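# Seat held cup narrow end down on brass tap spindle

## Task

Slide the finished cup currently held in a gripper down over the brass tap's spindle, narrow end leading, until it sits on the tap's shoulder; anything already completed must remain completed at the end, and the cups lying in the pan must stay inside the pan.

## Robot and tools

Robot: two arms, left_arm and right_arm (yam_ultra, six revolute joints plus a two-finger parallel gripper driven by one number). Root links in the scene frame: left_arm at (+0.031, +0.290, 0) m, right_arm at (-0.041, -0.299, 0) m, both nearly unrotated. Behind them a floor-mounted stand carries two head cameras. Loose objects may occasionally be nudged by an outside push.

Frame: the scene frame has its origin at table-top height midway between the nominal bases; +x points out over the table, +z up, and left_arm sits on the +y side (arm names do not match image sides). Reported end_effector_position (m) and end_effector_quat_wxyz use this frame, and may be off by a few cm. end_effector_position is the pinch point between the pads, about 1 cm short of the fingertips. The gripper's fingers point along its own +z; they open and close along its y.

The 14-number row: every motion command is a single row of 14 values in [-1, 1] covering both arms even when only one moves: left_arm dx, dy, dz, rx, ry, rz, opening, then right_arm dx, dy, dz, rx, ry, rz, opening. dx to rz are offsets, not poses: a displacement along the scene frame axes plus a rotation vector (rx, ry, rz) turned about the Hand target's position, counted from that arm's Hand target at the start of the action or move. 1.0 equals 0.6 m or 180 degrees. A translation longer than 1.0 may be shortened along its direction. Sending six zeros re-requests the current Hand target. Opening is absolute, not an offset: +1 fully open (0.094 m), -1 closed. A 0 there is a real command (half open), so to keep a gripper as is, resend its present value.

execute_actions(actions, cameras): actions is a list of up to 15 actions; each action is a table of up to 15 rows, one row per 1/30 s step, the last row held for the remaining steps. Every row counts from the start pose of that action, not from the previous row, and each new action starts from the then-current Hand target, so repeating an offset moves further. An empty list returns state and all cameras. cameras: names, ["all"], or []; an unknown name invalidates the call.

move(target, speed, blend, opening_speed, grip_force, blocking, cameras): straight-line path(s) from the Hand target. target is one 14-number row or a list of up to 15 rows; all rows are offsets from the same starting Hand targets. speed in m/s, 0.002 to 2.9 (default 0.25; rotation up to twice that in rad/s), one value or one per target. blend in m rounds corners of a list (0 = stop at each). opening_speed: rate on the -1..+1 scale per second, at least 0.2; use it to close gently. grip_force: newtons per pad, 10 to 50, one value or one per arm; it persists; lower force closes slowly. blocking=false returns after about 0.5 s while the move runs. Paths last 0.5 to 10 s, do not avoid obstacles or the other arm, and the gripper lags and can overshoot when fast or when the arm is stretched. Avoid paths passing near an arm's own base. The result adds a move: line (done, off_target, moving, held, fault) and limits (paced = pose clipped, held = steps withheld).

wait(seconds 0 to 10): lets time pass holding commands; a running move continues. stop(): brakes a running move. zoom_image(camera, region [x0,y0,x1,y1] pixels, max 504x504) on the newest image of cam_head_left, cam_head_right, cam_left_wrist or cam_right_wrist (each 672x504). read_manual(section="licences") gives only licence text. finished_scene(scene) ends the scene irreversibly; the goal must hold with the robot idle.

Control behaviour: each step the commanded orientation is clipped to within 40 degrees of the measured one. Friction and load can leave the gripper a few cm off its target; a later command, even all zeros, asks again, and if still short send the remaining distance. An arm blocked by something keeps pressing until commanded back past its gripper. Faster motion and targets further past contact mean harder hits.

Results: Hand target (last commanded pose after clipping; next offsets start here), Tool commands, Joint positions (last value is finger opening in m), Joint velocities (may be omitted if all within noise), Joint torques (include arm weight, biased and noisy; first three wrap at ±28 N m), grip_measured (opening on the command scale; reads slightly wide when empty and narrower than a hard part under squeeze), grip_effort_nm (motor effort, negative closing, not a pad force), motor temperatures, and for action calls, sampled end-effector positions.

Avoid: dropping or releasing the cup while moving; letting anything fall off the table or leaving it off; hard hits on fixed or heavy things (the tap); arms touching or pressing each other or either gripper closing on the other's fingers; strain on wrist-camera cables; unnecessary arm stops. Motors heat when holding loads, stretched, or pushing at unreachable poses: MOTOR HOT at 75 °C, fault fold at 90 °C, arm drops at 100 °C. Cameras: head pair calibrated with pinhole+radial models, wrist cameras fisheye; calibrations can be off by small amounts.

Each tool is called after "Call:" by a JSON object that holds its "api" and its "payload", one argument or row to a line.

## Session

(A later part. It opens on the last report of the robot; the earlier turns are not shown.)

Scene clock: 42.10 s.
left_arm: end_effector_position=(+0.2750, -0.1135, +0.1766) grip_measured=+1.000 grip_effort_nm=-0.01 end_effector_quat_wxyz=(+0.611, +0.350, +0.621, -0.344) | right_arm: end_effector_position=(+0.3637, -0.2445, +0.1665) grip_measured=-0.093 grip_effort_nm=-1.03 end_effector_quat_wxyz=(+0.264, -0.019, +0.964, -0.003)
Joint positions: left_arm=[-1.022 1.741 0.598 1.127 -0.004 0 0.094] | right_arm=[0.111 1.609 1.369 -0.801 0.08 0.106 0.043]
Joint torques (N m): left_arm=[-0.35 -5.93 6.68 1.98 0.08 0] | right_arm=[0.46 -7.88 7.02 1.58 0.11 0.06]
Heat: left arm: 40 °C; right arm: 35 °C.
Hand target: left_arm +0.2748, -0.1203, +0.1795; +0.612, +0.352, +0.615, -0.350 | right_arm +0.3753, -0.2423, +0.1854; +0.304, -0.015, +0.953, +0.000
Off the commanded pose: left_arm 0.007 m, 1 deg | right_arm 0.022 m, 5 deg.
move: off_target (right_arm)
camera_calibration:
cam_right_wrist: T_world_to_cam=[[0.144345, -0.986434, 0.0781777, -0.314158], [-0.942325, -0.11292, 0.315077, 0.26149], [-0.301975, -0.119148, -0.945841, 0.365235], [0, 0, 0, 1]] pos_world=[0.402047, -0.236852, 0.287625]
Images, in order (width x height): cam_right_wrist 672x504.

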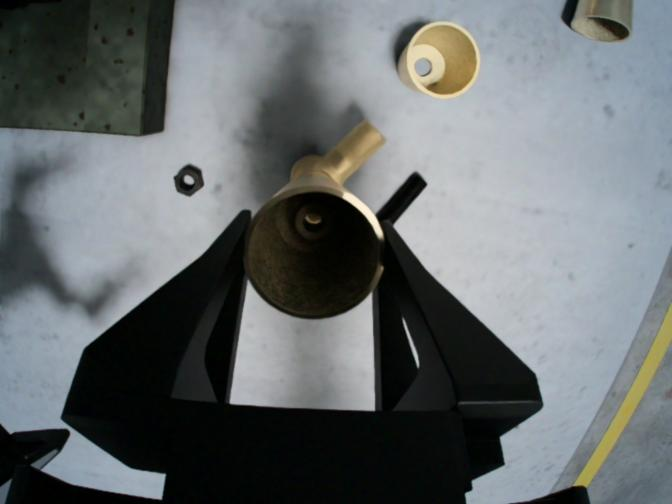

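Call:
{"api": "move", "payload": {
  "target": [0,0,0,0,0,0,1.0, -0.0045,-0.0003,-0.0035,0,0,0,-0.255002],
  "speed": 0.05,
  "cameras": ["cam_left_wrist","cam_right_wrist"]
}}

Call:
{"api": "zoom_image", "payload": {
  "camera": "cam_right_wrist",
  "region": [290, 195, 335, 240]
}}

Call:
{"api": "zoom_image", "payload": {
  "camera": "cam_left_wrist",
  "region": [295, 20, 375, 120]
}}

Scene clock: 43.67 s.
left_arm: end_effector_position=(+0.2750, -0.1135, +0.1766) grip_measured=+1.000 grip_effort_nm=0.00 end_effector_quat_wxyz=(+0.611, +0.350, +0.621, -0.344) | right_arm: end_effector_position=(+0.3650, -0.2442, +0.1672) grip_measured=-0.093 grip_effort_nm=-1.03 end_effector_quat_wxyz=(+0.267, -0.019, +0.964, -0.002)
Joint positions: left_arm=[-1.022 1.741 0.598 1.127 -0.004 0 0.094] | right_arm=[0.111 1.609 1.369 -0.795 0.08 0.106 0.043]
Joint torques (N m): left_arm=[-0.42 -5.81 6.75 2 0.08 -0.02] | right_arm=[0.53 -8.58 5.85 1.58 0.11 0.07]
Heat: left arm: 40 °C; right arm: 36 °C.
Hand target: left_arm +0.2748, -0.1203, +0.1795; +0.612, +0.352, +0.615, -0.350 | right_arm +0.3726, -0.2424, +0.1833; +0.303, -0.015, +0.953, +0.000
Off the commanded pose: left_arm 0.007 m, 1 deg | right_arm 0.018 m, 4 deg.
move: off_target (right_arm)
camera_calibration:
cam_left_wrist: T_world_to_cam=[[-0.852742, -0.50689, 0.126067, 0.147367], [-0.463482, 0.623002, -0.630121, 0.303661], [0.240862, -0.595761, -0.766195, 0.132628], [0, 0, 0, 1]] pos_world=[0.234462, -0.0354681, 0.274384]
cam_right_wrist: T_world_to_cam=[[0.143902, -0.986509, 0.0780496, -0.314003], [-0.944075, -0.11321, 0.309688, 0.263902], [-0.296674, -0.118249, -0.94763, 0.364847], [0, 0, 0, 1]] pos_world=[0.402569, -0.236748, 0.28852]
Images, in order (width x height): cam_left_wrist 672x504, cam_right_wrist 672x504.

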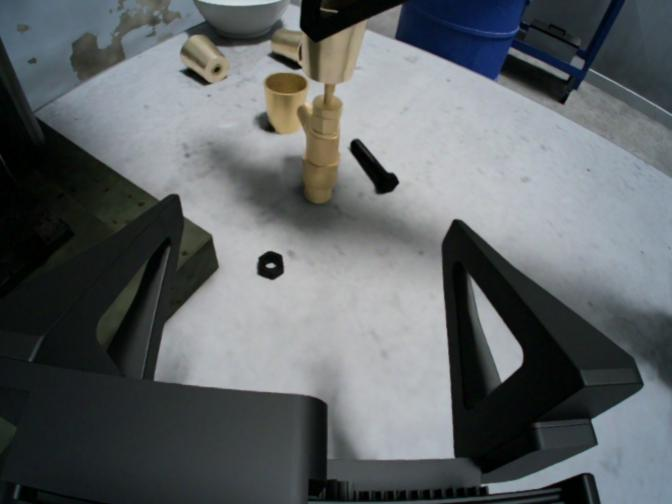

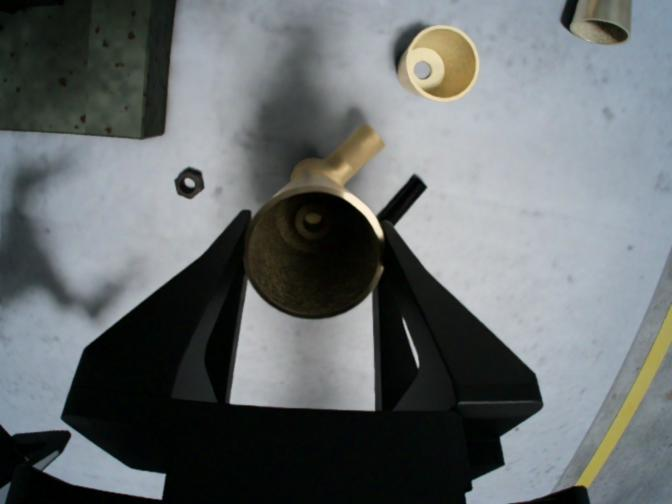

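Scaled by 11.200 from the camera's 672x504 image, which has a finer 960x720 frame.

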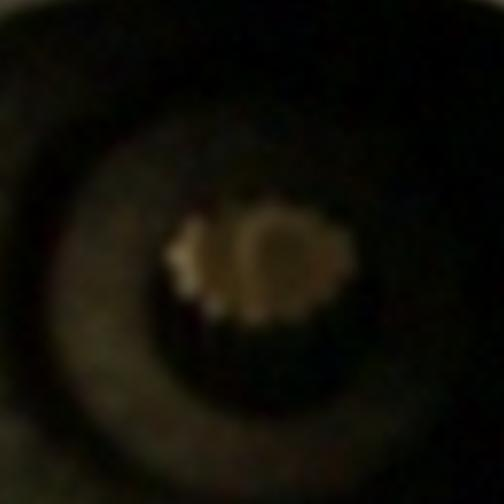

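Scaled by 5.040 from the camera's 672x504 image, which has a finer 960x720 frame.

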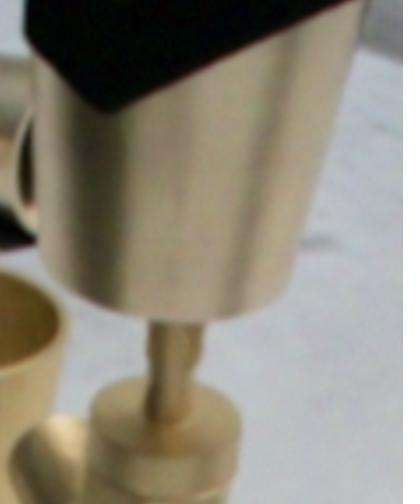

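Call:
{"api": "zoom_image", "payload": {
  "camera": "cam_right_wrist",
  "region": [302, 207, 324, 229]
}}

Scaled by 22.909 from the camera's 672x504 image, which has a finer 960x720 frame.

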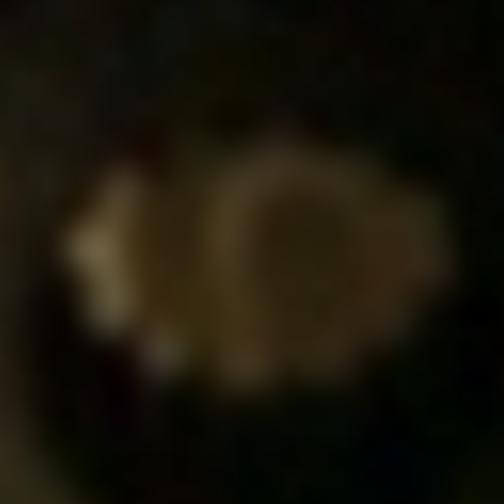

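Call:
{"api": "move", "payload": {
  "target": [0,0,0,0,0,0,1.0, -0.0023,-0.0019,-0.0041,-0.0015,0.0021,-0.0009,-0.255002],
  "speed": 0.05,
  "cameras": ["cam_left_wrist","cam_right_wrist"]
}}

Call:
{"api": "zoom_image", "payload": {
  "camera": "cam_right_wrist",
  "region": [290, 195, 335, 240]
}}

Call:
{"api": "zoom_image", "payload": {
  "camera": "cam_left_wrist",
  "region": [295, 20, 375, 120]
}}

Scene clock: 52.43 s.
left_arm: end_effector_position=(+0.2750, -0.1135, +0.1766) grip_measured=+1.000 grip_effort_nm=0.00 end_effector_quat_wxyz=(+0.611, +0.350, +0.621, -0.344) | right_arm: end_effector_position=(+0.3637, -0.2449, +0.1643) grip_measured=-0.093 grip_effort_nm=-1.03 end_effector_quat_wxyz=(+0.264, -0.019, +0.964, -0.004)
Joint positions: left_arm=[-1.022 1.741 0.598 1.127 -0.004 0 0.094] | right_arm=[0.111 1.609 1.36 -0.793 0.083 0.106 0.043]
Joint torques (N m): left_arm=[-0.31 -5.82 6.67 2 0.11 -0.03] | right_arm=[0.51 -8.58 6.02 1.57 0.11 0.07]
Heat: left arm: 41 °C; right arm: 35 °C.
Hand target: left_arm +0.2748, -0.1203, +0.1795; +0.612, +0.352, +0.615, -0.350 | right_arm +0.3713, -0.2436, +0.1809; +0.300, -0.014, +0.954, -0.003
Off the commanded pose: left_arm 0.007 m, 1 deg | right_arm 0.018 m, 4 deg.
move: off_target (right_arm)
camera_calibration:
cam_left_wrist: T_world_to_cam=[[-0.852742, -0.50689, 0.126067, 0.147367], [-0.463482, 0.623002, -0.630121, 0.303661], [0.240862, -0.595761, -0.766195, 0.132628], [0, 0, 0, 1]] pos_world=[0.234462, -0.0354681, 0.274384]
cam_right_wrist: T_world_to_cam=[[0.143021, -0.986442, 0.0804843, -0.314418], [-0.942458, -0.110911, 0.315392, 0.262586], [-0.30219, -0.120961, -0.945542, 0.36269], [0, 0, 0, 1]] pos_world=[0.402046, -0.23716, 0.285427]
Images, in order (width x height): cam_left_wrist 672x504, cam_right_wrist 672x504.

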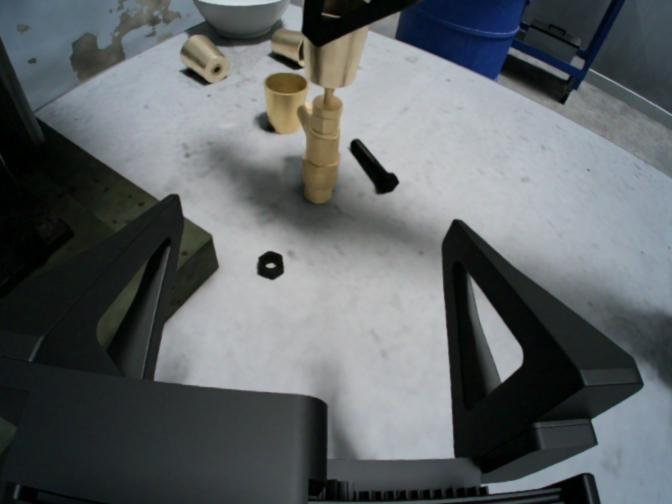

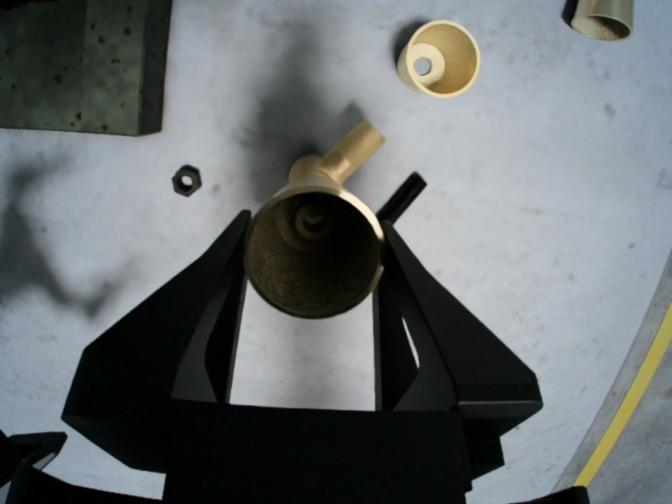

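Scaled by 11.200 from the camera's 672x504 image, which has a finer 960x720 frame.

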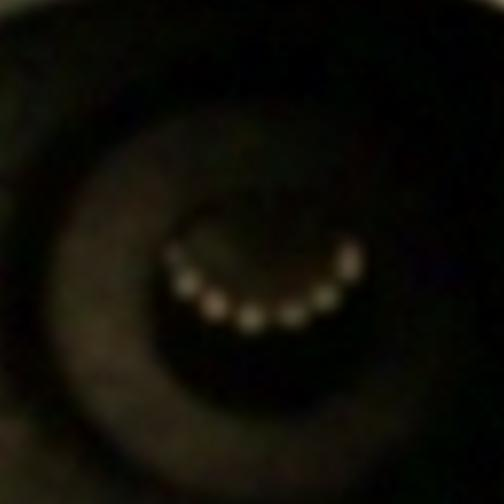

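Scaled by 5.040 from the camera's 672x504 image, which has a finer 960x720 frame.

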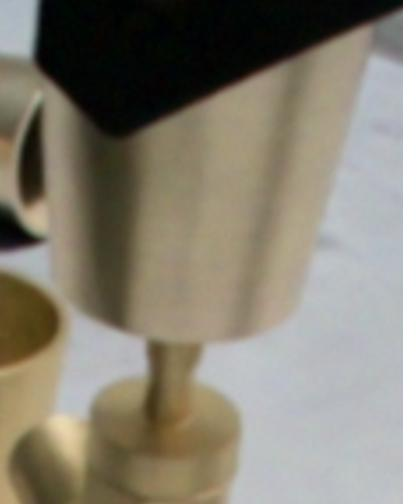

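Call:
{"api": "move", "payload": {
  "target": [0,0,0,0,0,0,1.0, 0.0005,0,-0.005,0,0,0,-0.255002],
  "speed": 0.05,
  "cameras": ["cam_left_wrist","cam_right_wrist"]
}}

Call:
{"api": "zoom_image", "payload": {
  "camera": "cam_right_wrist",
  "region": [290, 195, 335, 240]
}}

Call:
{"api": "zoom_image", "payload": {
  "camera": "cam_left_wrist",
  "region": [295, 20, 375, 120]
}}

Scene clock: 54.07 s.
left_arm: end_effector_position=(+0.2750, -0.1135, +0.1766) grip_measured=+1.000 grip_effort_nm=0.00 end_effector_quat_wxyz=(+0.611, +0.350, +0.621, -0.344) | right_arm: end_effector_position=(+0.3643, -0.2449, +0.1629) grip_measured=-0.093 grip_effort_nm=-1.03 end_effector_quat_wxyz=(+0.266, -0.018, +0.964, -0.004)
Joint positions: left_arm=[-1.022 1.741 0.598 1.127 -0.004 0 0.094] | right_arm=[0.111 1.609 1.353 -0.783 0.083 0.106 0.043]
Joint torques (N m): left_arm=[-0.4 -5.9 6.78 1.98 0.07 -0.01] | right_arm=[0.5 -8.5 5.75 1.58 0.12 0.07]
Heat: left arm: 41 °C; right arm: 35 °C.
Hand target: left_arm +0.2748, -0.1203, +0.1795; +0.612, +0.352, +0.615, -0.350 | right_arm +0.3716, -0.2436, +0.1779; +0.300, -0.014, +0.954, -0.003
Off the commanded pose: left_arm 0.007 m, 1 deg | right_arm 0.017 m, 4 deg.
move: off_target (right_arm)
camera_calibration:
cam_left_wrist: T_world_to_cam=[[-0.852742, -0.50689, 0.126067, 0.147367], [-0.463482, 0.623002, -0.630121, 0.303661], [0.240862, -0.595761, -0.766195, 0.132628], [0, 0, 0, 1]] pos_world=[0.234462, -0.0354681, 0.274384]
cam_right_wrist: T_world_to_cam=[[0.14266, -0.986475, 0.080713, -0.31427], [-0.943345, -0.110834, 0.312754, 0.264321], [-0.299578, -0.120758, -0.946399, 0.360763], [0, 0, 0, 1]] pos_world=[0.402257, -0.237159, 0.284124]
Images, in order (width x height): cam_left_wrist 672x504, cam_right_wrist 672x504.

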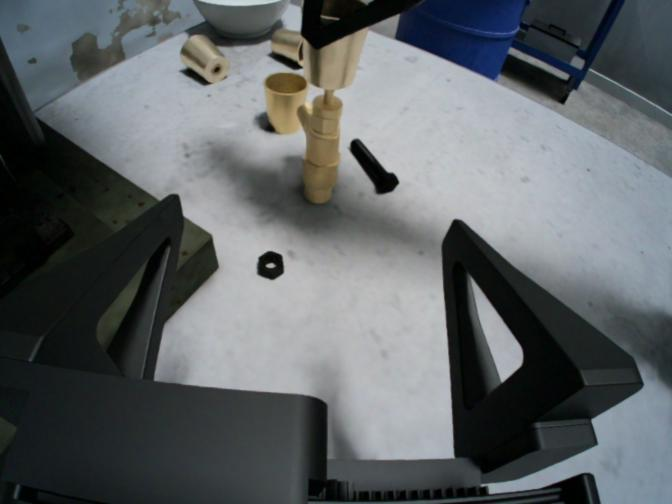

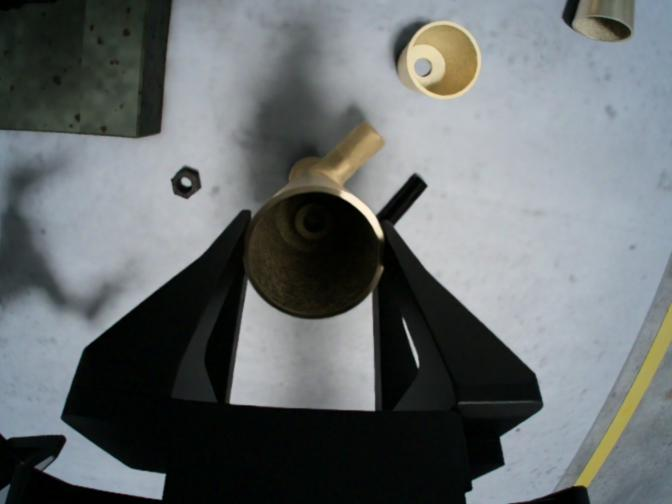

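Scaled by 11.200 from the camera's 672x504 image, which has a finer 960x720 frame.

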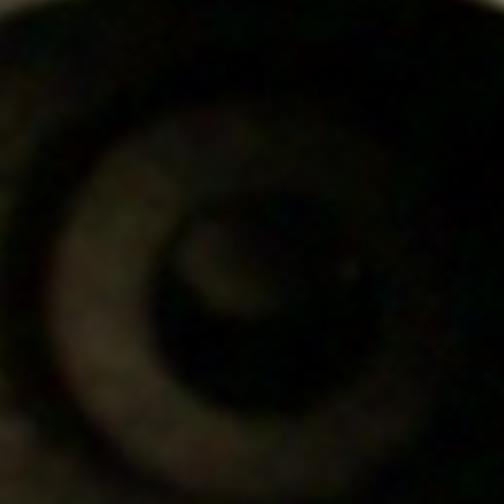

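Scaled by 5.040 from the camera's 672x504 image, which has a finer 960x720 frame.

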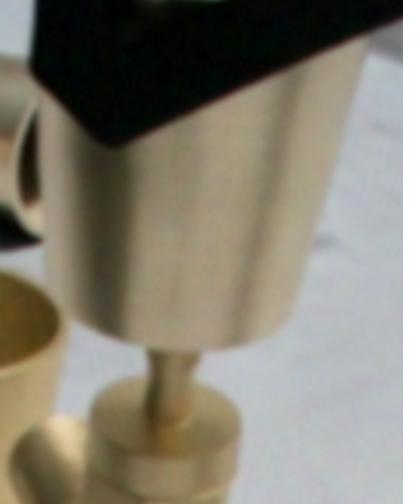

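Call:
{"api": "move", "payload": {
  "target": [0,0,0,0,0,0,1.0, 0,0,-0.006,0,0,0,-0.255002],
  "speed": 0.05,
  "cameras": ["cam_left_wrist","cam_right_wrist"]
}}

Call:
{"api": "zoom_image", "payload": {
  "camera": "cam_right_wrist",
  "region": [290, 195, 335, 240]
}}

Call:
{"api": "zoom_image", "payload": {
  "camera": "cam_left_wrist",
  "region": [295, 20, 375, 120]
}}

Scene clock: 55.53 s.
left_arm: end_effector_position=(+0.2750, -0.1135, +0.1766) grip_measured=+1.000 grip_effort_nm=0.00 end_effector_quat_wxyz=(+0.611, +0.350, +0.621, -0.344) | right_arm: end_effector_position=(+0.3684, -0.2446, +0.1630) grip_measured=-0.093 grip_effort_nm=-1.03 end_effector_quat_wxyz=(+0.275, -0.018, +0.961, -0.004)
Joint positions: left_arm=[-1.022 1.741 0.598 1.127 -0.004 0 0.094] | right_arm=[0.111 1.609 1.343 -0.754 0.085 0.106 0.043]
Joint torques (N m): left_arm=[-0.29 -5.96 6.74 1.98 0.09 -0.02] | right_arm=[0.49 -8.46 5.5 1.48 0.11 0.06]
Heat: left arm: 41 °C; right arm: 36 °C.
Hand target: left_arm +0.2748, -0.1203, +0.1795; +0.612, +0.352, +0.615, -0.350 | right_arm +0.3716, -0.2436, +0.1743; +0.300, -0.014, +0.954, -0.003
Off the commanded pose: left_arm 0.007 m, 1 deg | right_arm 0.012 m, 3 deg.
move: off_target (right_arm)
camera_calibration:
cam_left_wrist: T_world_to_cam=[[-0.852742, -0.50689, 0.126067, 0.147367], [-0.463482, 0.623002, -0.630121, 0.303661], [0.240862, -0.595761, -0.766195, 0.132628], [0, 0, 0, 1]] pos_world=[0.234462, -0.0354681, 0.274384]
cam_right_wrist: T_world_to_cam=[[0.140048, -0.986751, 0.0819108, -0.313818], [-0.949353, -0.110318, 0.29421, 0.273502], [-0.281276, -0.118966, -0.952224, 0.356712], [0, 0, 0, 1]] pos_world=[0.403934, -0.237052, 0.284908]
Images, in order (width x height): cam_left_wrist 672x504, cam_right_wrist 672x504.

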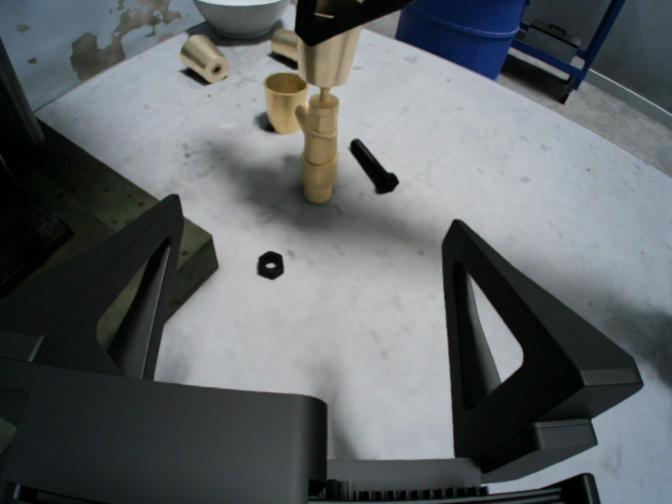

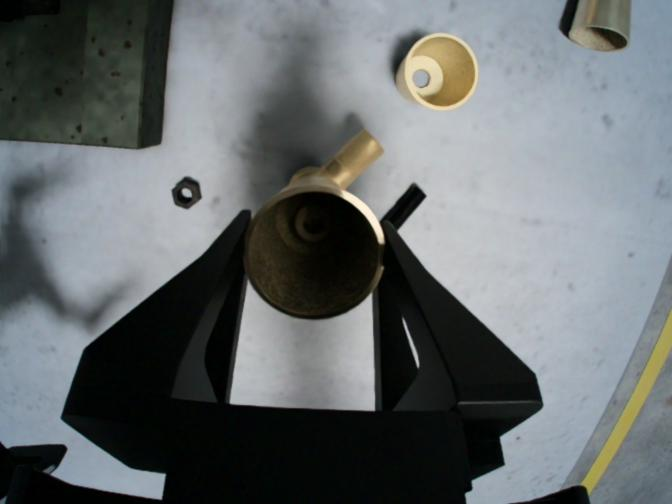

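Scaled by 11.200 from the camera's 672x504 image, which has a finer 960x720 frame.

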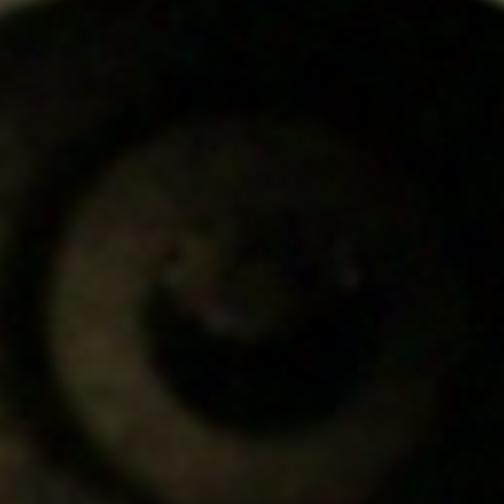

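Scaled by 5.040 from the camera's 672x504 image, which has a finer 960x720 frame.

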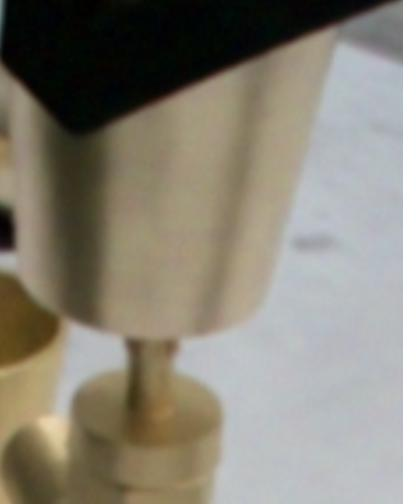

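Call:
{"api": "zoom_image", "payload": {
  "camera": "cam_left_wrist",
  "region": [230, 0, 430, 220]
}}

Scaled by 2.291 from the camera's 672x504 image, which has a finer 960x720 frame.

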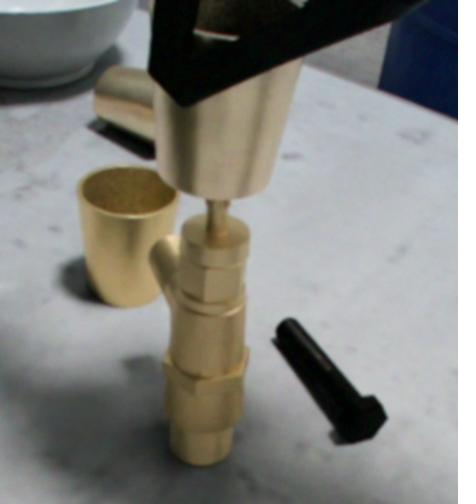

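Call:
{"api": "move", "payload": {
  "target": [
    [0,0,0,0,0,0,1.0, 0.0165,0.0018,0.0284,0,-0.01432,0,-0.255002],
    [0,0,0,0,0,0,1.0, 0.0085,0.0009,0.0238,0,-0.0073,0,-0.255002]
  ],
  "speed": 0.06,
  "cameras": ["all"]
}}

Call:
{"api": "zoom_image", "payload": {
  "camera": "cam_left_wrist",
  "region": [230, 0, 430, 220]
}}

Call:
{"api": "zoom_image", "payload": {
  "camera": "cam_right_wrist",
  "region": [290, 195, 335, 240]
}}

Scene clock: 59.80 s.
left_arm: end_effector_position=(+0.2750, -0.1135, +0.1766) grip_measured=+1.000 grip_effort_nm=0.00 end_effector_quat_wxyz=(+0.611, +0.350, +0.621, -0.344) | right_arm: end_effector_position=(+0.3686, -0.2449, +0.1631) grip_measured=-0.093 grip_effort_nm=-1.03 end_effector_quat_wxyz=(+0.276, -0.018, +0.961, -0.006)
Joint positions: left_arm=[-1.022 1.741 0.598 1.127 -0.004 0 0.094] | right_arm=[0.113 1.609 1.343 -0.753 0.091 0.106 0.043]
Joint torques (N m): left_arm=[-0.35 -5.96 6.67 1.99 0.07 0] | right_arm=[0.39 -8.51 8.46 1.29 0.09 0.05]
Heat: left arm: 41 °C; right arm: 36 °C.
Hand target: left_arm +0.2748, -0.1203, +0.1795; +0.612, +0.352, +0.615, -0.350 | right_arm +0.3767, -0.2430, +0.1886; +0.311, -0.014, +0.950, -0.003
Off the commanded pose: left_arm 0.007 m, 1 deg | right_arm 0.027 m, 4 deg.
move: off_target (right_arm)
camera_calibration:
cam_left_wrist: T_world_to_cam=[[-0.852742, -0.50689, 0.126067, 0.147367], [-0.463482, 0.623002, -0.630121, 0.303661], [0.240862, -0.595761, -0.766195, 0.132628], [0, 0, 0, 1]] pos_world=[0.234462, -0.0354681, 0.274384]
cam_right_wrist: T_world_to_cam=[[0.13866, -0.986504, 0.0870769, -0.314412], [-0.949968, -0.107643, 0.293211, 0.274646], [-0.279881, -0.123377, -0.952074, 0.355288], [0, 0, 0, 1]] pos_world=[0.403939, -0.236771, 0.285109]

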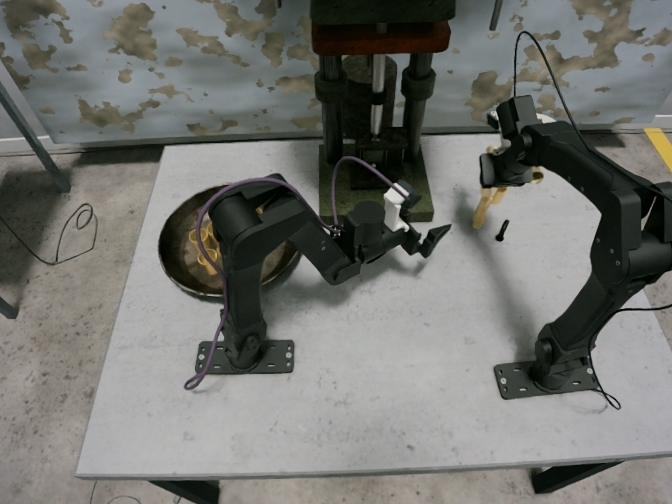

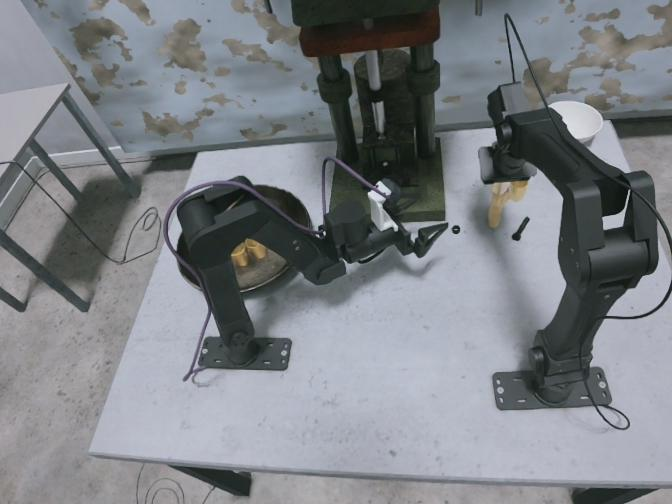

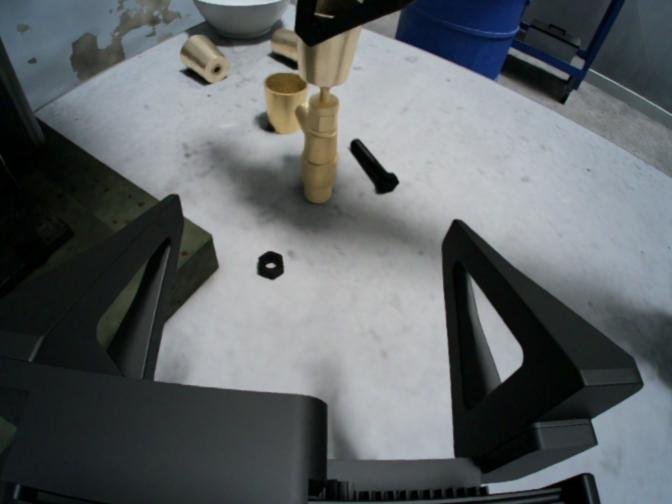

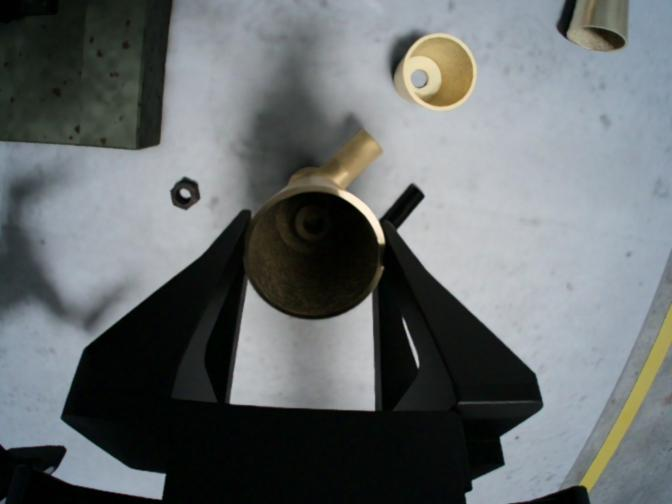

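Scaled by 2.291 from the camera's 672x504 image, which has a finer 960x720 frame.

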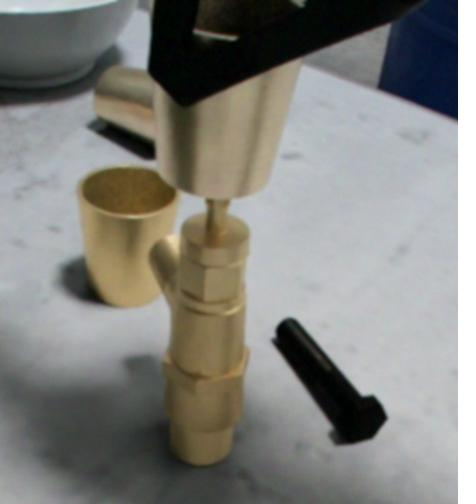

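Scaled by 11.200 from the camera's 672x504 image, which has a finer 960x720 frame.

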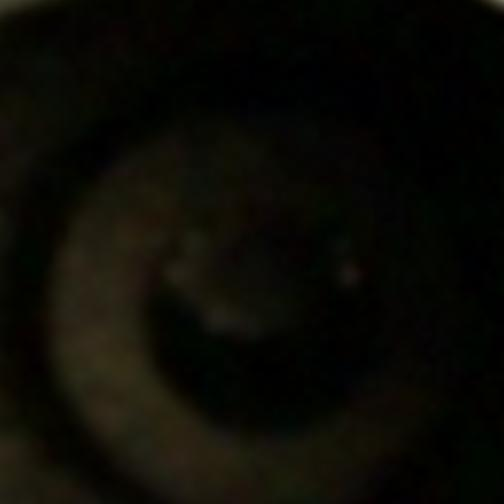

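Call:
{"api": "move", "payload": {
  "target": [0,0,0,0,0,0,1.0, 0.0073,0.0008,0.0127,0,-0.0064,0,-0.255002],
  "speed": 0.06,
  "cameras": ["cam_left_wrist","cam_right_wrist"]
}}

Call:
{"api": "zoom_image", "payload": {
  "camera": "cam_left_wrist",
  "region": [230, 0, 430, 220]
}}

Call:
{"api": "zoom_image", "payload": {
  "camera": "cam_right_wrist",
  "region": [290, 195, 335, 240]
}}

Scene clock: 61.20 s.
left_arm: end_effector_position=(+0.2750, -0.1135, +0.1766) grip_measured=+1.000 grip_effort_nm=0.00 end_effector_quat_wxyz=(+0.611, +0.350, +0.621, -0.344) | right_arm: end_effector_position=(+0.3686, -0.2449, +0.1631) grip_measured=-0.093 grip_effort_nm=-1.03 end_effector_quat_wxyz=(+0.276, -0.018, +0.961, -0.006)
Joint positions: left_arm=[-1.022 1.741 0.598 1.127 -0.004 0 0.094] | right_arm=[0.113 1.609 1.343 -0.753 0.091 0.106 0.043]
Joint torques (N m): left_arm=[-0.31 -5.9 6.72 1.99 0.08 -0.01] | right_arm=[0.46 -8.58 9.83 1.31 0.11 0.03]
Heat: left arm: 41 °C; right arm: 36 °C.
Hand target: left_arm +0.2748, -0.1203, +0.1795; +0.612, +0.352, +0.615, -0.350 | right_arm +0.3811, -0.2426, +0.1962; +0.321, -0.014, +0.947, -0.003
Off the commanded pose: left_arm 0.007 m, 1 deg | right_arm 0.035 m, 5 deg.
move: off_target (right_arm)
camera_calibration:
cam_left_wrist: T_world_to_cam=[[-0.852742, -0.50689, 0.126067, 0.147367], [-0.463482, 0.623002, -0.630121, 0.303661], [0.240862, -0.595761, -0.766195, 0.132628], [0, 0, 0, 1]] pos_world=[0.234462, -0.0354681, 0.274384]
cam_right_wrist: T_world_to_cam=[[0.13866, -0.986504, 0.0870769, -0.314412], [-0.949968, -0.107643, 0.293211, 0.274646], [-0.279881, -0.123377, -0.952074, 0.355288], [0, 0, 0, 1]] pos_world=[0.403939, -0.236771, 0.285109]
Images, in order (width x height): cam_left_wrist 672x504, cam_right_wrist 672x504.

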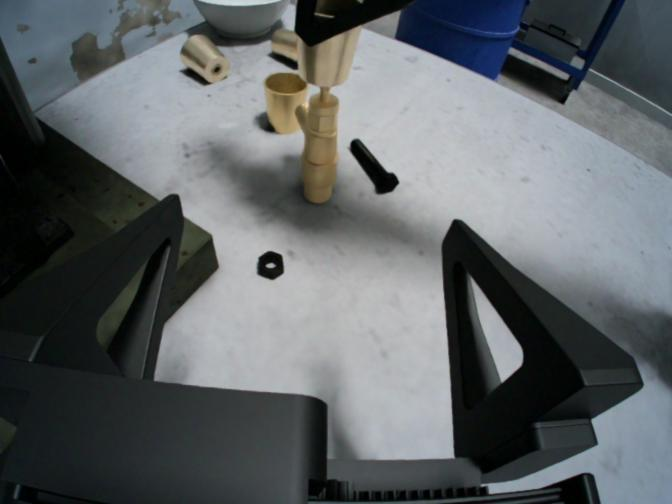

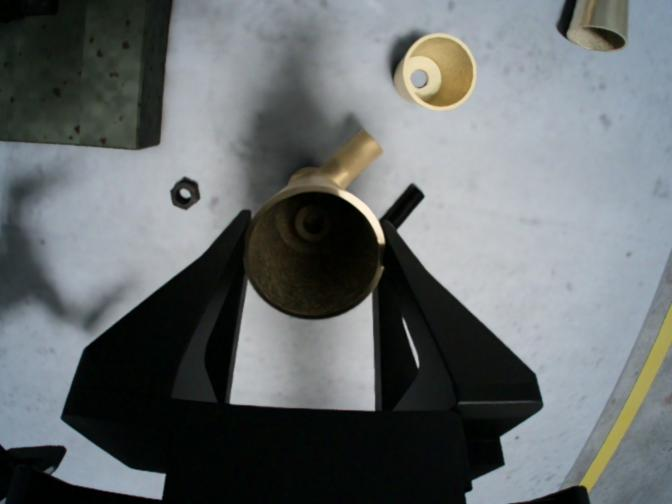

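Scaled by 2.291 from the camera's 672x504 image, which has a finer 960x720 frame.

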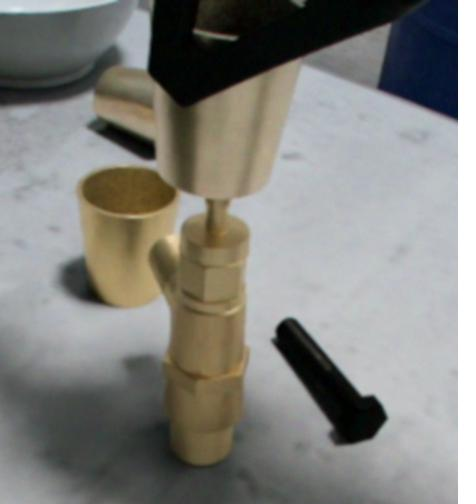

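Scaled by 11.200 from the camera's 672x504 image, which has a finer 960x720 frame.

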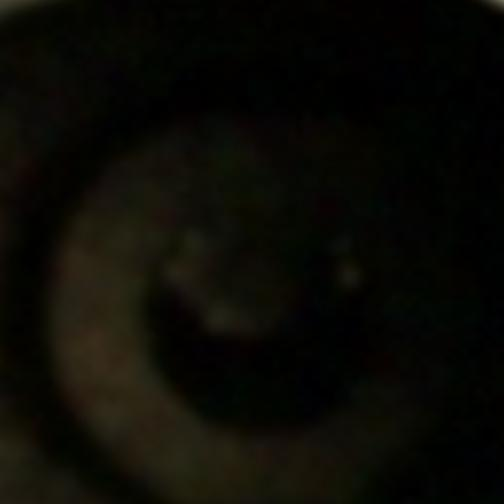

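Call:
{"api": "move", "payload": {
  "target": [0,0,0,0,0,0,1.0, 0.0055,0.0006,0.0095,0,-0.0048,0,-0.255002],
  "speed": 0.05,
  "cameras": ["cam_left_wrist","cam_right_wrist"]
}}

Call:
{"api": "zoom_image", "payload": {
  "camera": "cam_left_wrist",
  "region": [230, 0, 430, 220]
}}

Scene clock: 62.23 s.
left_arm: end_effector_position=(+0.2750, -0.1135, +0.1766) grip_measured=+1.000 grip_effort_nm=0.00 end_effector_quat_wxyz=(+0.611, +0.350, +0.621, -0.344) | right_arm: end_effector_position=(+0.3709, -0.2446, +0.1674) grip_measured=-0.093 grip_effort_nm=-1.03 end_effector_quat_wxyz=(+0.281, -0.017, +0.960, -0.006)
Joint positions: left_arm=[-1.022 1.741 0.598 1.127 -0.004 0 0.094] | right_arm=[0.113 1.609 1.355 -0.753 0.092 0.106 0.043]
Joint torques (N m): left_arm=[-0.27 -5.94 6.78 1.99 0.06 0.01] | right_arm=[0.5 -8.44 10.13 1.34 0.13 0.02]
Heat: left arm: 42 °C; right arm: 36 °C.
Hand target: left_arm +0.2748, -0.1203, +0.1795; +0.612, +0.352, +0.615, -0.350 | right_arm +0.3844, -0.2423, +0.2020; +0.328, -0.014, +0.945, -0.003
Off the commanded pose: left_arm 0.007 m, 1 deg | right_arm 0.037 m, 6 deg.
move: off_target (right_arm)
camera_calibration:
cam_left_wrist: T_world_to_cam=[[-0.852742, -0.50689, 0.126067, 0.147367], [-0.463482, 0.623002, -0.630121, 0.303661], [0.240862, -0.595761, -0.766195, 0.132628], [0, 0, 0, 1]] pos_world=[0.234462, -0.0354681, 0.274384]
cam_right_wrist: T_world_to_cam=[[0.13737, -0.986655, 0.0874116, -0.314463], [-0.953073, -0.107626, 0.282964, 0.278531], [-0.26978, -0.12218, -0.955139, 0.357044], [0, 0, 0, 1]] pos_world=[0.404982, -0.236666, 0.289701]
Images, in order (width x height): cam_left_wrist 672x504, cam_right_wrist 672x504.

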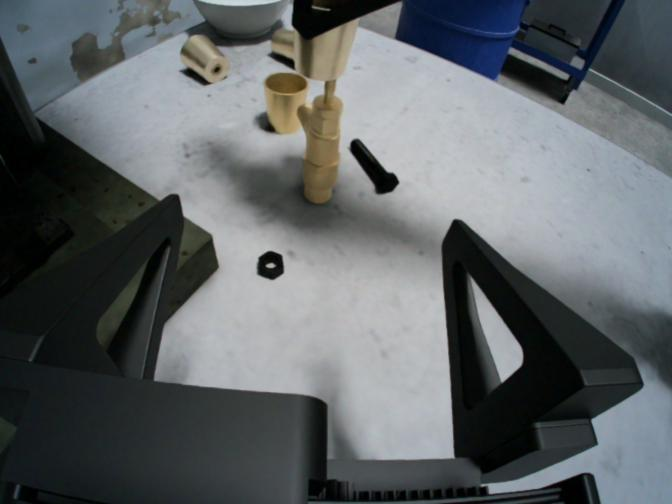

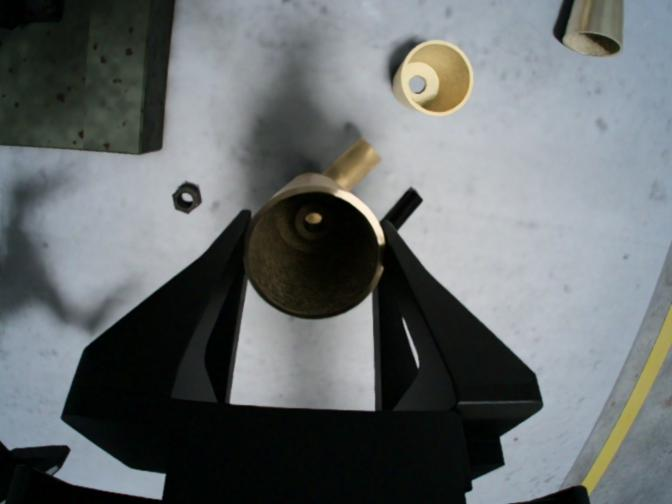

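Scaled by 2.291 from the camera's 672x504 image, which has a finer 960x720 frame.

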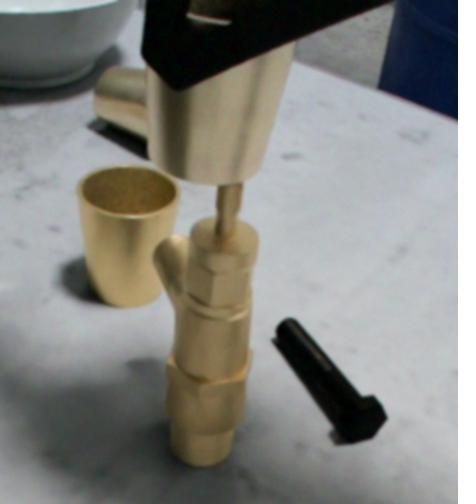

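Call:
{"api": "zoom_image", "payload": {
  "camera": "cam_left_wrist",
  "region": [312, 72, 348, 112]
}}

Call:
{"api": "zoom_image", "payload": {
  "camera": "cam_right_wrist",
  "region": [290, 195, 335, 240]
}}

Scaled by 12.600 from the camera's 672x504 image, which has a finer 960x720 frame.

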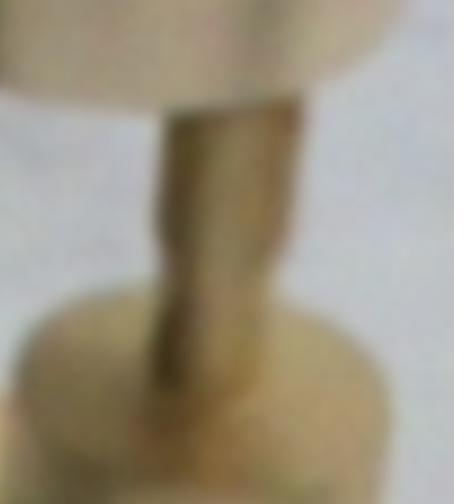

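Scaled by 11.200 from the camera's 672x504 image, which has a finer 960x720 frame.

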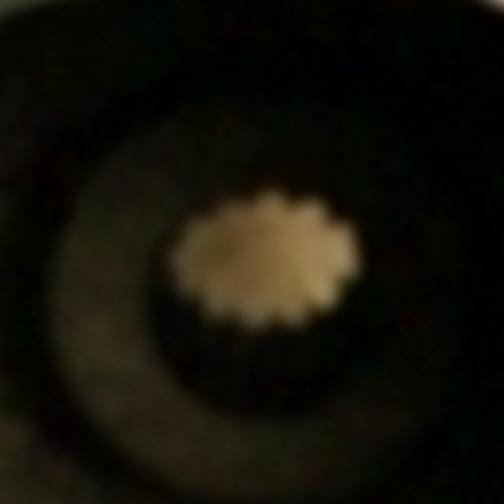

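Call:
{"api": "move", "payload": {
  "target": [0,0,0,0,0,0,1.0, -0.0122,-0.0013,-0.0055,0,0.0108,0,-0.255002],
  "speed": 0.05,
  "cameras": ["cam_left_wrist","cam_right_wrist"]
}}

Call:
{"api": "zoom_image", "payload": {
  "camera": "cam_right_wrist",
  "region": [290, 195, 335, 240]
}}

Call:
{"api": "zoom_image", "payload": {
  "camera": "cam_left_wrist",
  "region": [295, 20, 375, 120]
}}

Scene clock: 70.57 s.
left_arm: end_effector_position=(+0.2750, -0.1135, +0.1766) grip_measured=+1.000 grip_effort_nm=0.00 end_effector_quat_wxyz=(+0.611, +0.350, +0.621, -0.344) | right_arm: end_effector_position=(+0.3639, -0.2458, +0.1631) grip_measured=-0.093 grip_effort_nm=-1.03 end_effector_quat_wxyz=(+0.265, -0.018, +0.964, -0.008)
Joint positions: left_arm=[-1.022 1.741 0.598 1.127 -0.004 0 0.094] | right_arm=[0.113 1.609 1.355 -0.787 0.092 0.106 0.043]
Joint torques (N m): left_arm=[-0.39 -5.78 6.71 1.99 0.07 -0.02] | right_arm=[0.39 -8.62 10.45 1.2 0.09 0.05]
Heat: left arm: 42 °C; right arm: 36 °C.
Hand target: left_arm +0.2748, -0.1203, +0.1795; +0.612, +0.352, +0.615, -0.350 | right_arm +0.3771, -0.2430, +0.1987; +0.312, -0.014, +0.950, -0.003
Off the commanded pose: left_arm 0.007 m, 1 deg | right_arm 0.038 m, 6 deg.
move: off_target (right_arm)
camera_calibration:
cam_left_wrist: T_world_to_cam=[[-0.852742, -0.50689, 0.126067, 0.147367], [-0.463482, 0.623002, -0.630121, 0.303661], [0.240862, -0.595761, -0.766195, 0.132628], [0, 0, 0, 1]] pos_world=[0.234462, -0.0354681, 0.274384]
cam_right_wrist: T_world_to_cam=[[0.140239, -0.986166, 0.0883753, -0.315386], [-0.943285, -0.105945, 0.314626, 0.264631], [-0.300911, -0.127486, -0.945093, 0.359242], [0, 0, 0, 1]] pos_world=[0.401951, -0.237188, 0.28413]
Images, in order (width x height): cam_left_wrist 672x504, cam_right_wrist 672x504.

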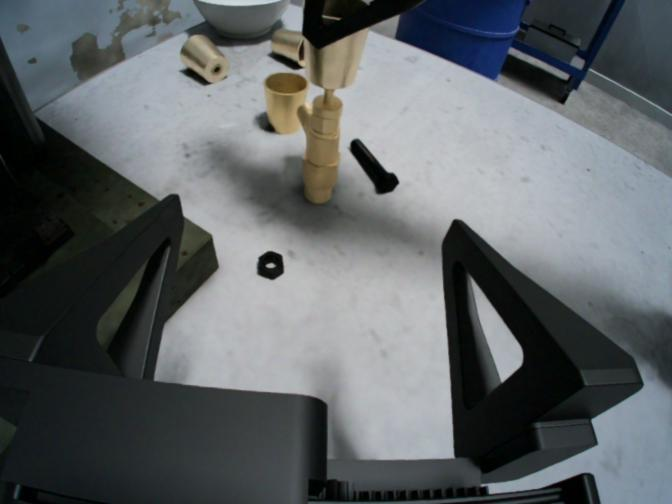

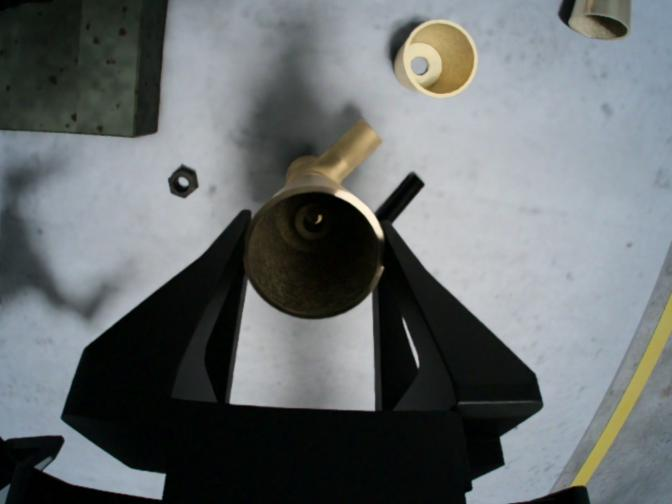

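Scaled by 11.200 from the camera's 672x504 image, which has a finer 960x720 frame.

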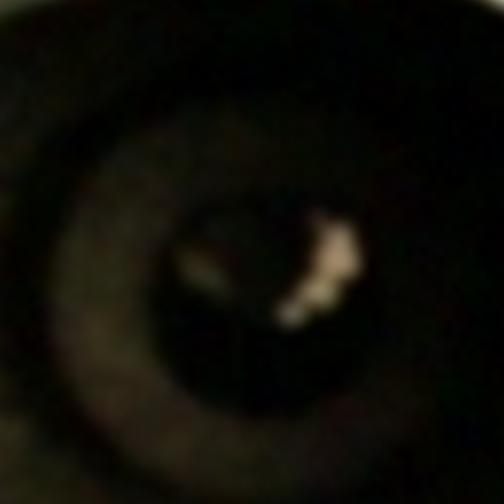

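Scaled by 5.040 from the camera's 672x504 image, which has a finer 960x720 frame.

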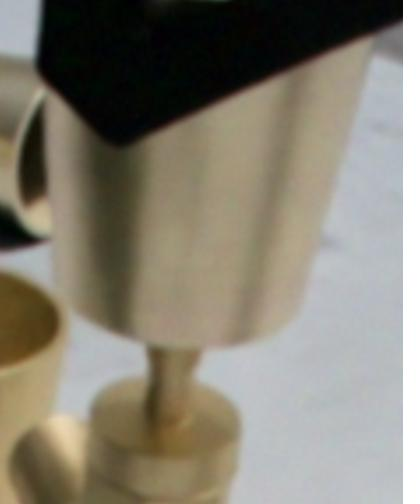

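Call:
{"api": "move", "payload": {
  "target": [0,0,0,0,0,0,1.0, -0.0005,0.004,0,0,0,0.0019,-0.255002],
  "speed": 0.05,
  "cameras": ["cam_left_wrist","cam_right_wrist"]
}}

Call:
{"api": "zoom_image", "payload": {
  "camera": "cam_right_wrist",
  "region": [290, 195, 335, 240]
}}

Call:
{"api": "zoom_image", "payload": {
  "camera": "cam_left_wrist",
  "region": [295, 20, 375, 120]
}}

Scene clock: 72.30 s.
left_arm: end_effector_position=(+0.2750, -0.1135, +0.1766) grip_measured=+1.000 grip_effort_nm=0.00 end_effector_quat_wxyz=(+0.611, +0.350, +0.621, -0.344) | right_arm: end_effector_position=(+0.3635, -0.2438, +0.1630) grip_measured=-0.093 grip_effort_nm=-1.03 end_effector_quat_wxyz=(+0.265, -0.021, +0.964, -0.008)
Joint positions: left_arm=[-1.022 1.741 0.598 1.127 -0.004 0 0.094] | right_arm=[0.118 1.609 1.355 -0.787 0.092 0.106 0.043]
Joint torques (N m): left_arm=[-0.35 -5.91 6.8 2 0.07 -0.01] | right_arm=[0.46 -8.62 10.45 1.22 0.09 0.04]
Heat: left arm: 42 °C; right arm: 36 °C.
Hand target: left_arm +0.2748, -0.1203, +0.1795; +0.612, +0.352, +0.615, -0.350 | right_arm +0.3768, -0.2406, +0.1987; +0.312, -0.017, +0.950, -0.002
Off the commanded pose: left_arm 0.007 m, 1 deg | right_arm 0.038 m, 6 deg.
move: off_target (right_arm)
camera_calibration:
cam_left_wrist: T_world_to_cam=[[-0.852742, -0.50689, 0.126067, 0.147367], [-0.463482, 0.623002, -0.630121, 0.303661], [0.240862, -0.595761, -0.766195, 0.132628], [0, 0, 0, 1]] pos_world=[0.234462, -0.0354681, 0.274384]
cam_right_wrist: T_world_to_cam=[[0.145089, -0.985468, 0.0883317, -0.31495], [-0.942657, -0.110558, 0.314921, 0.263162], [-0.300579, -0.128958, -0.944999, 0.358926], [0, 0, 0, 1]] pos_world=[0.401653, -0.234992, 0.28413]
Images, in order (width x height): cam_left_wrist 672x504, cam_right_wrist 672x504.

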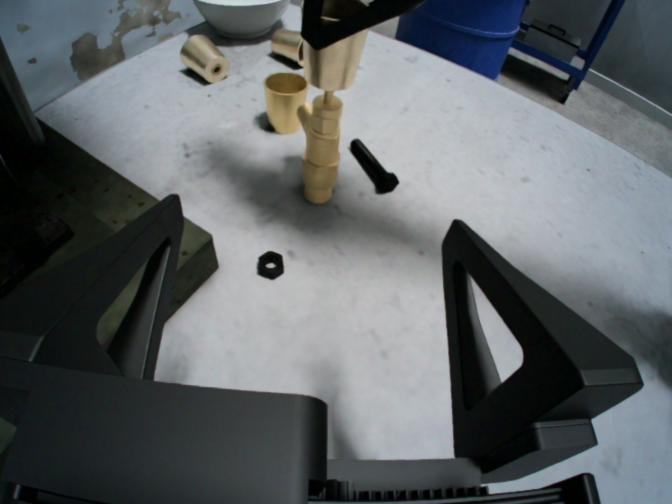

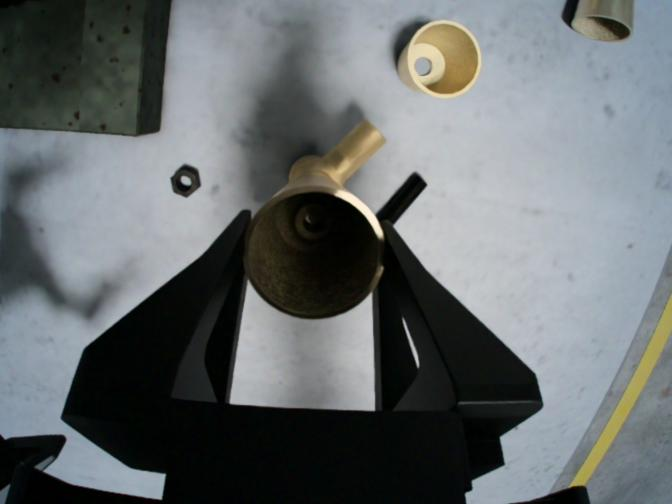

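Scaled by 11.200 from the camera's 672x504 image, which has a finer 960x720 frame.

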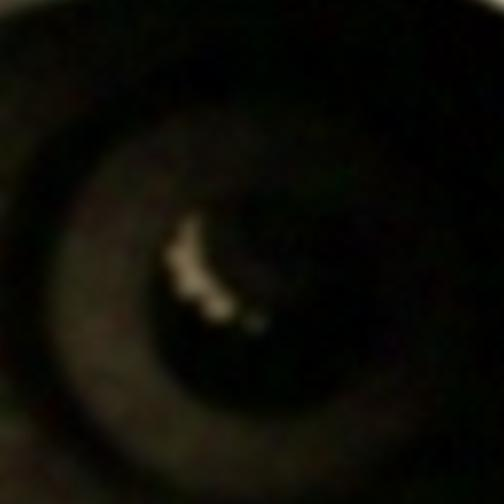

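Scaled by 5.040 from the camera's 672x504 image, which has a finer 960x720 frame.

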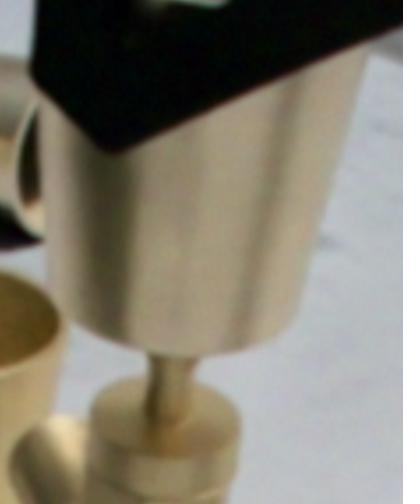

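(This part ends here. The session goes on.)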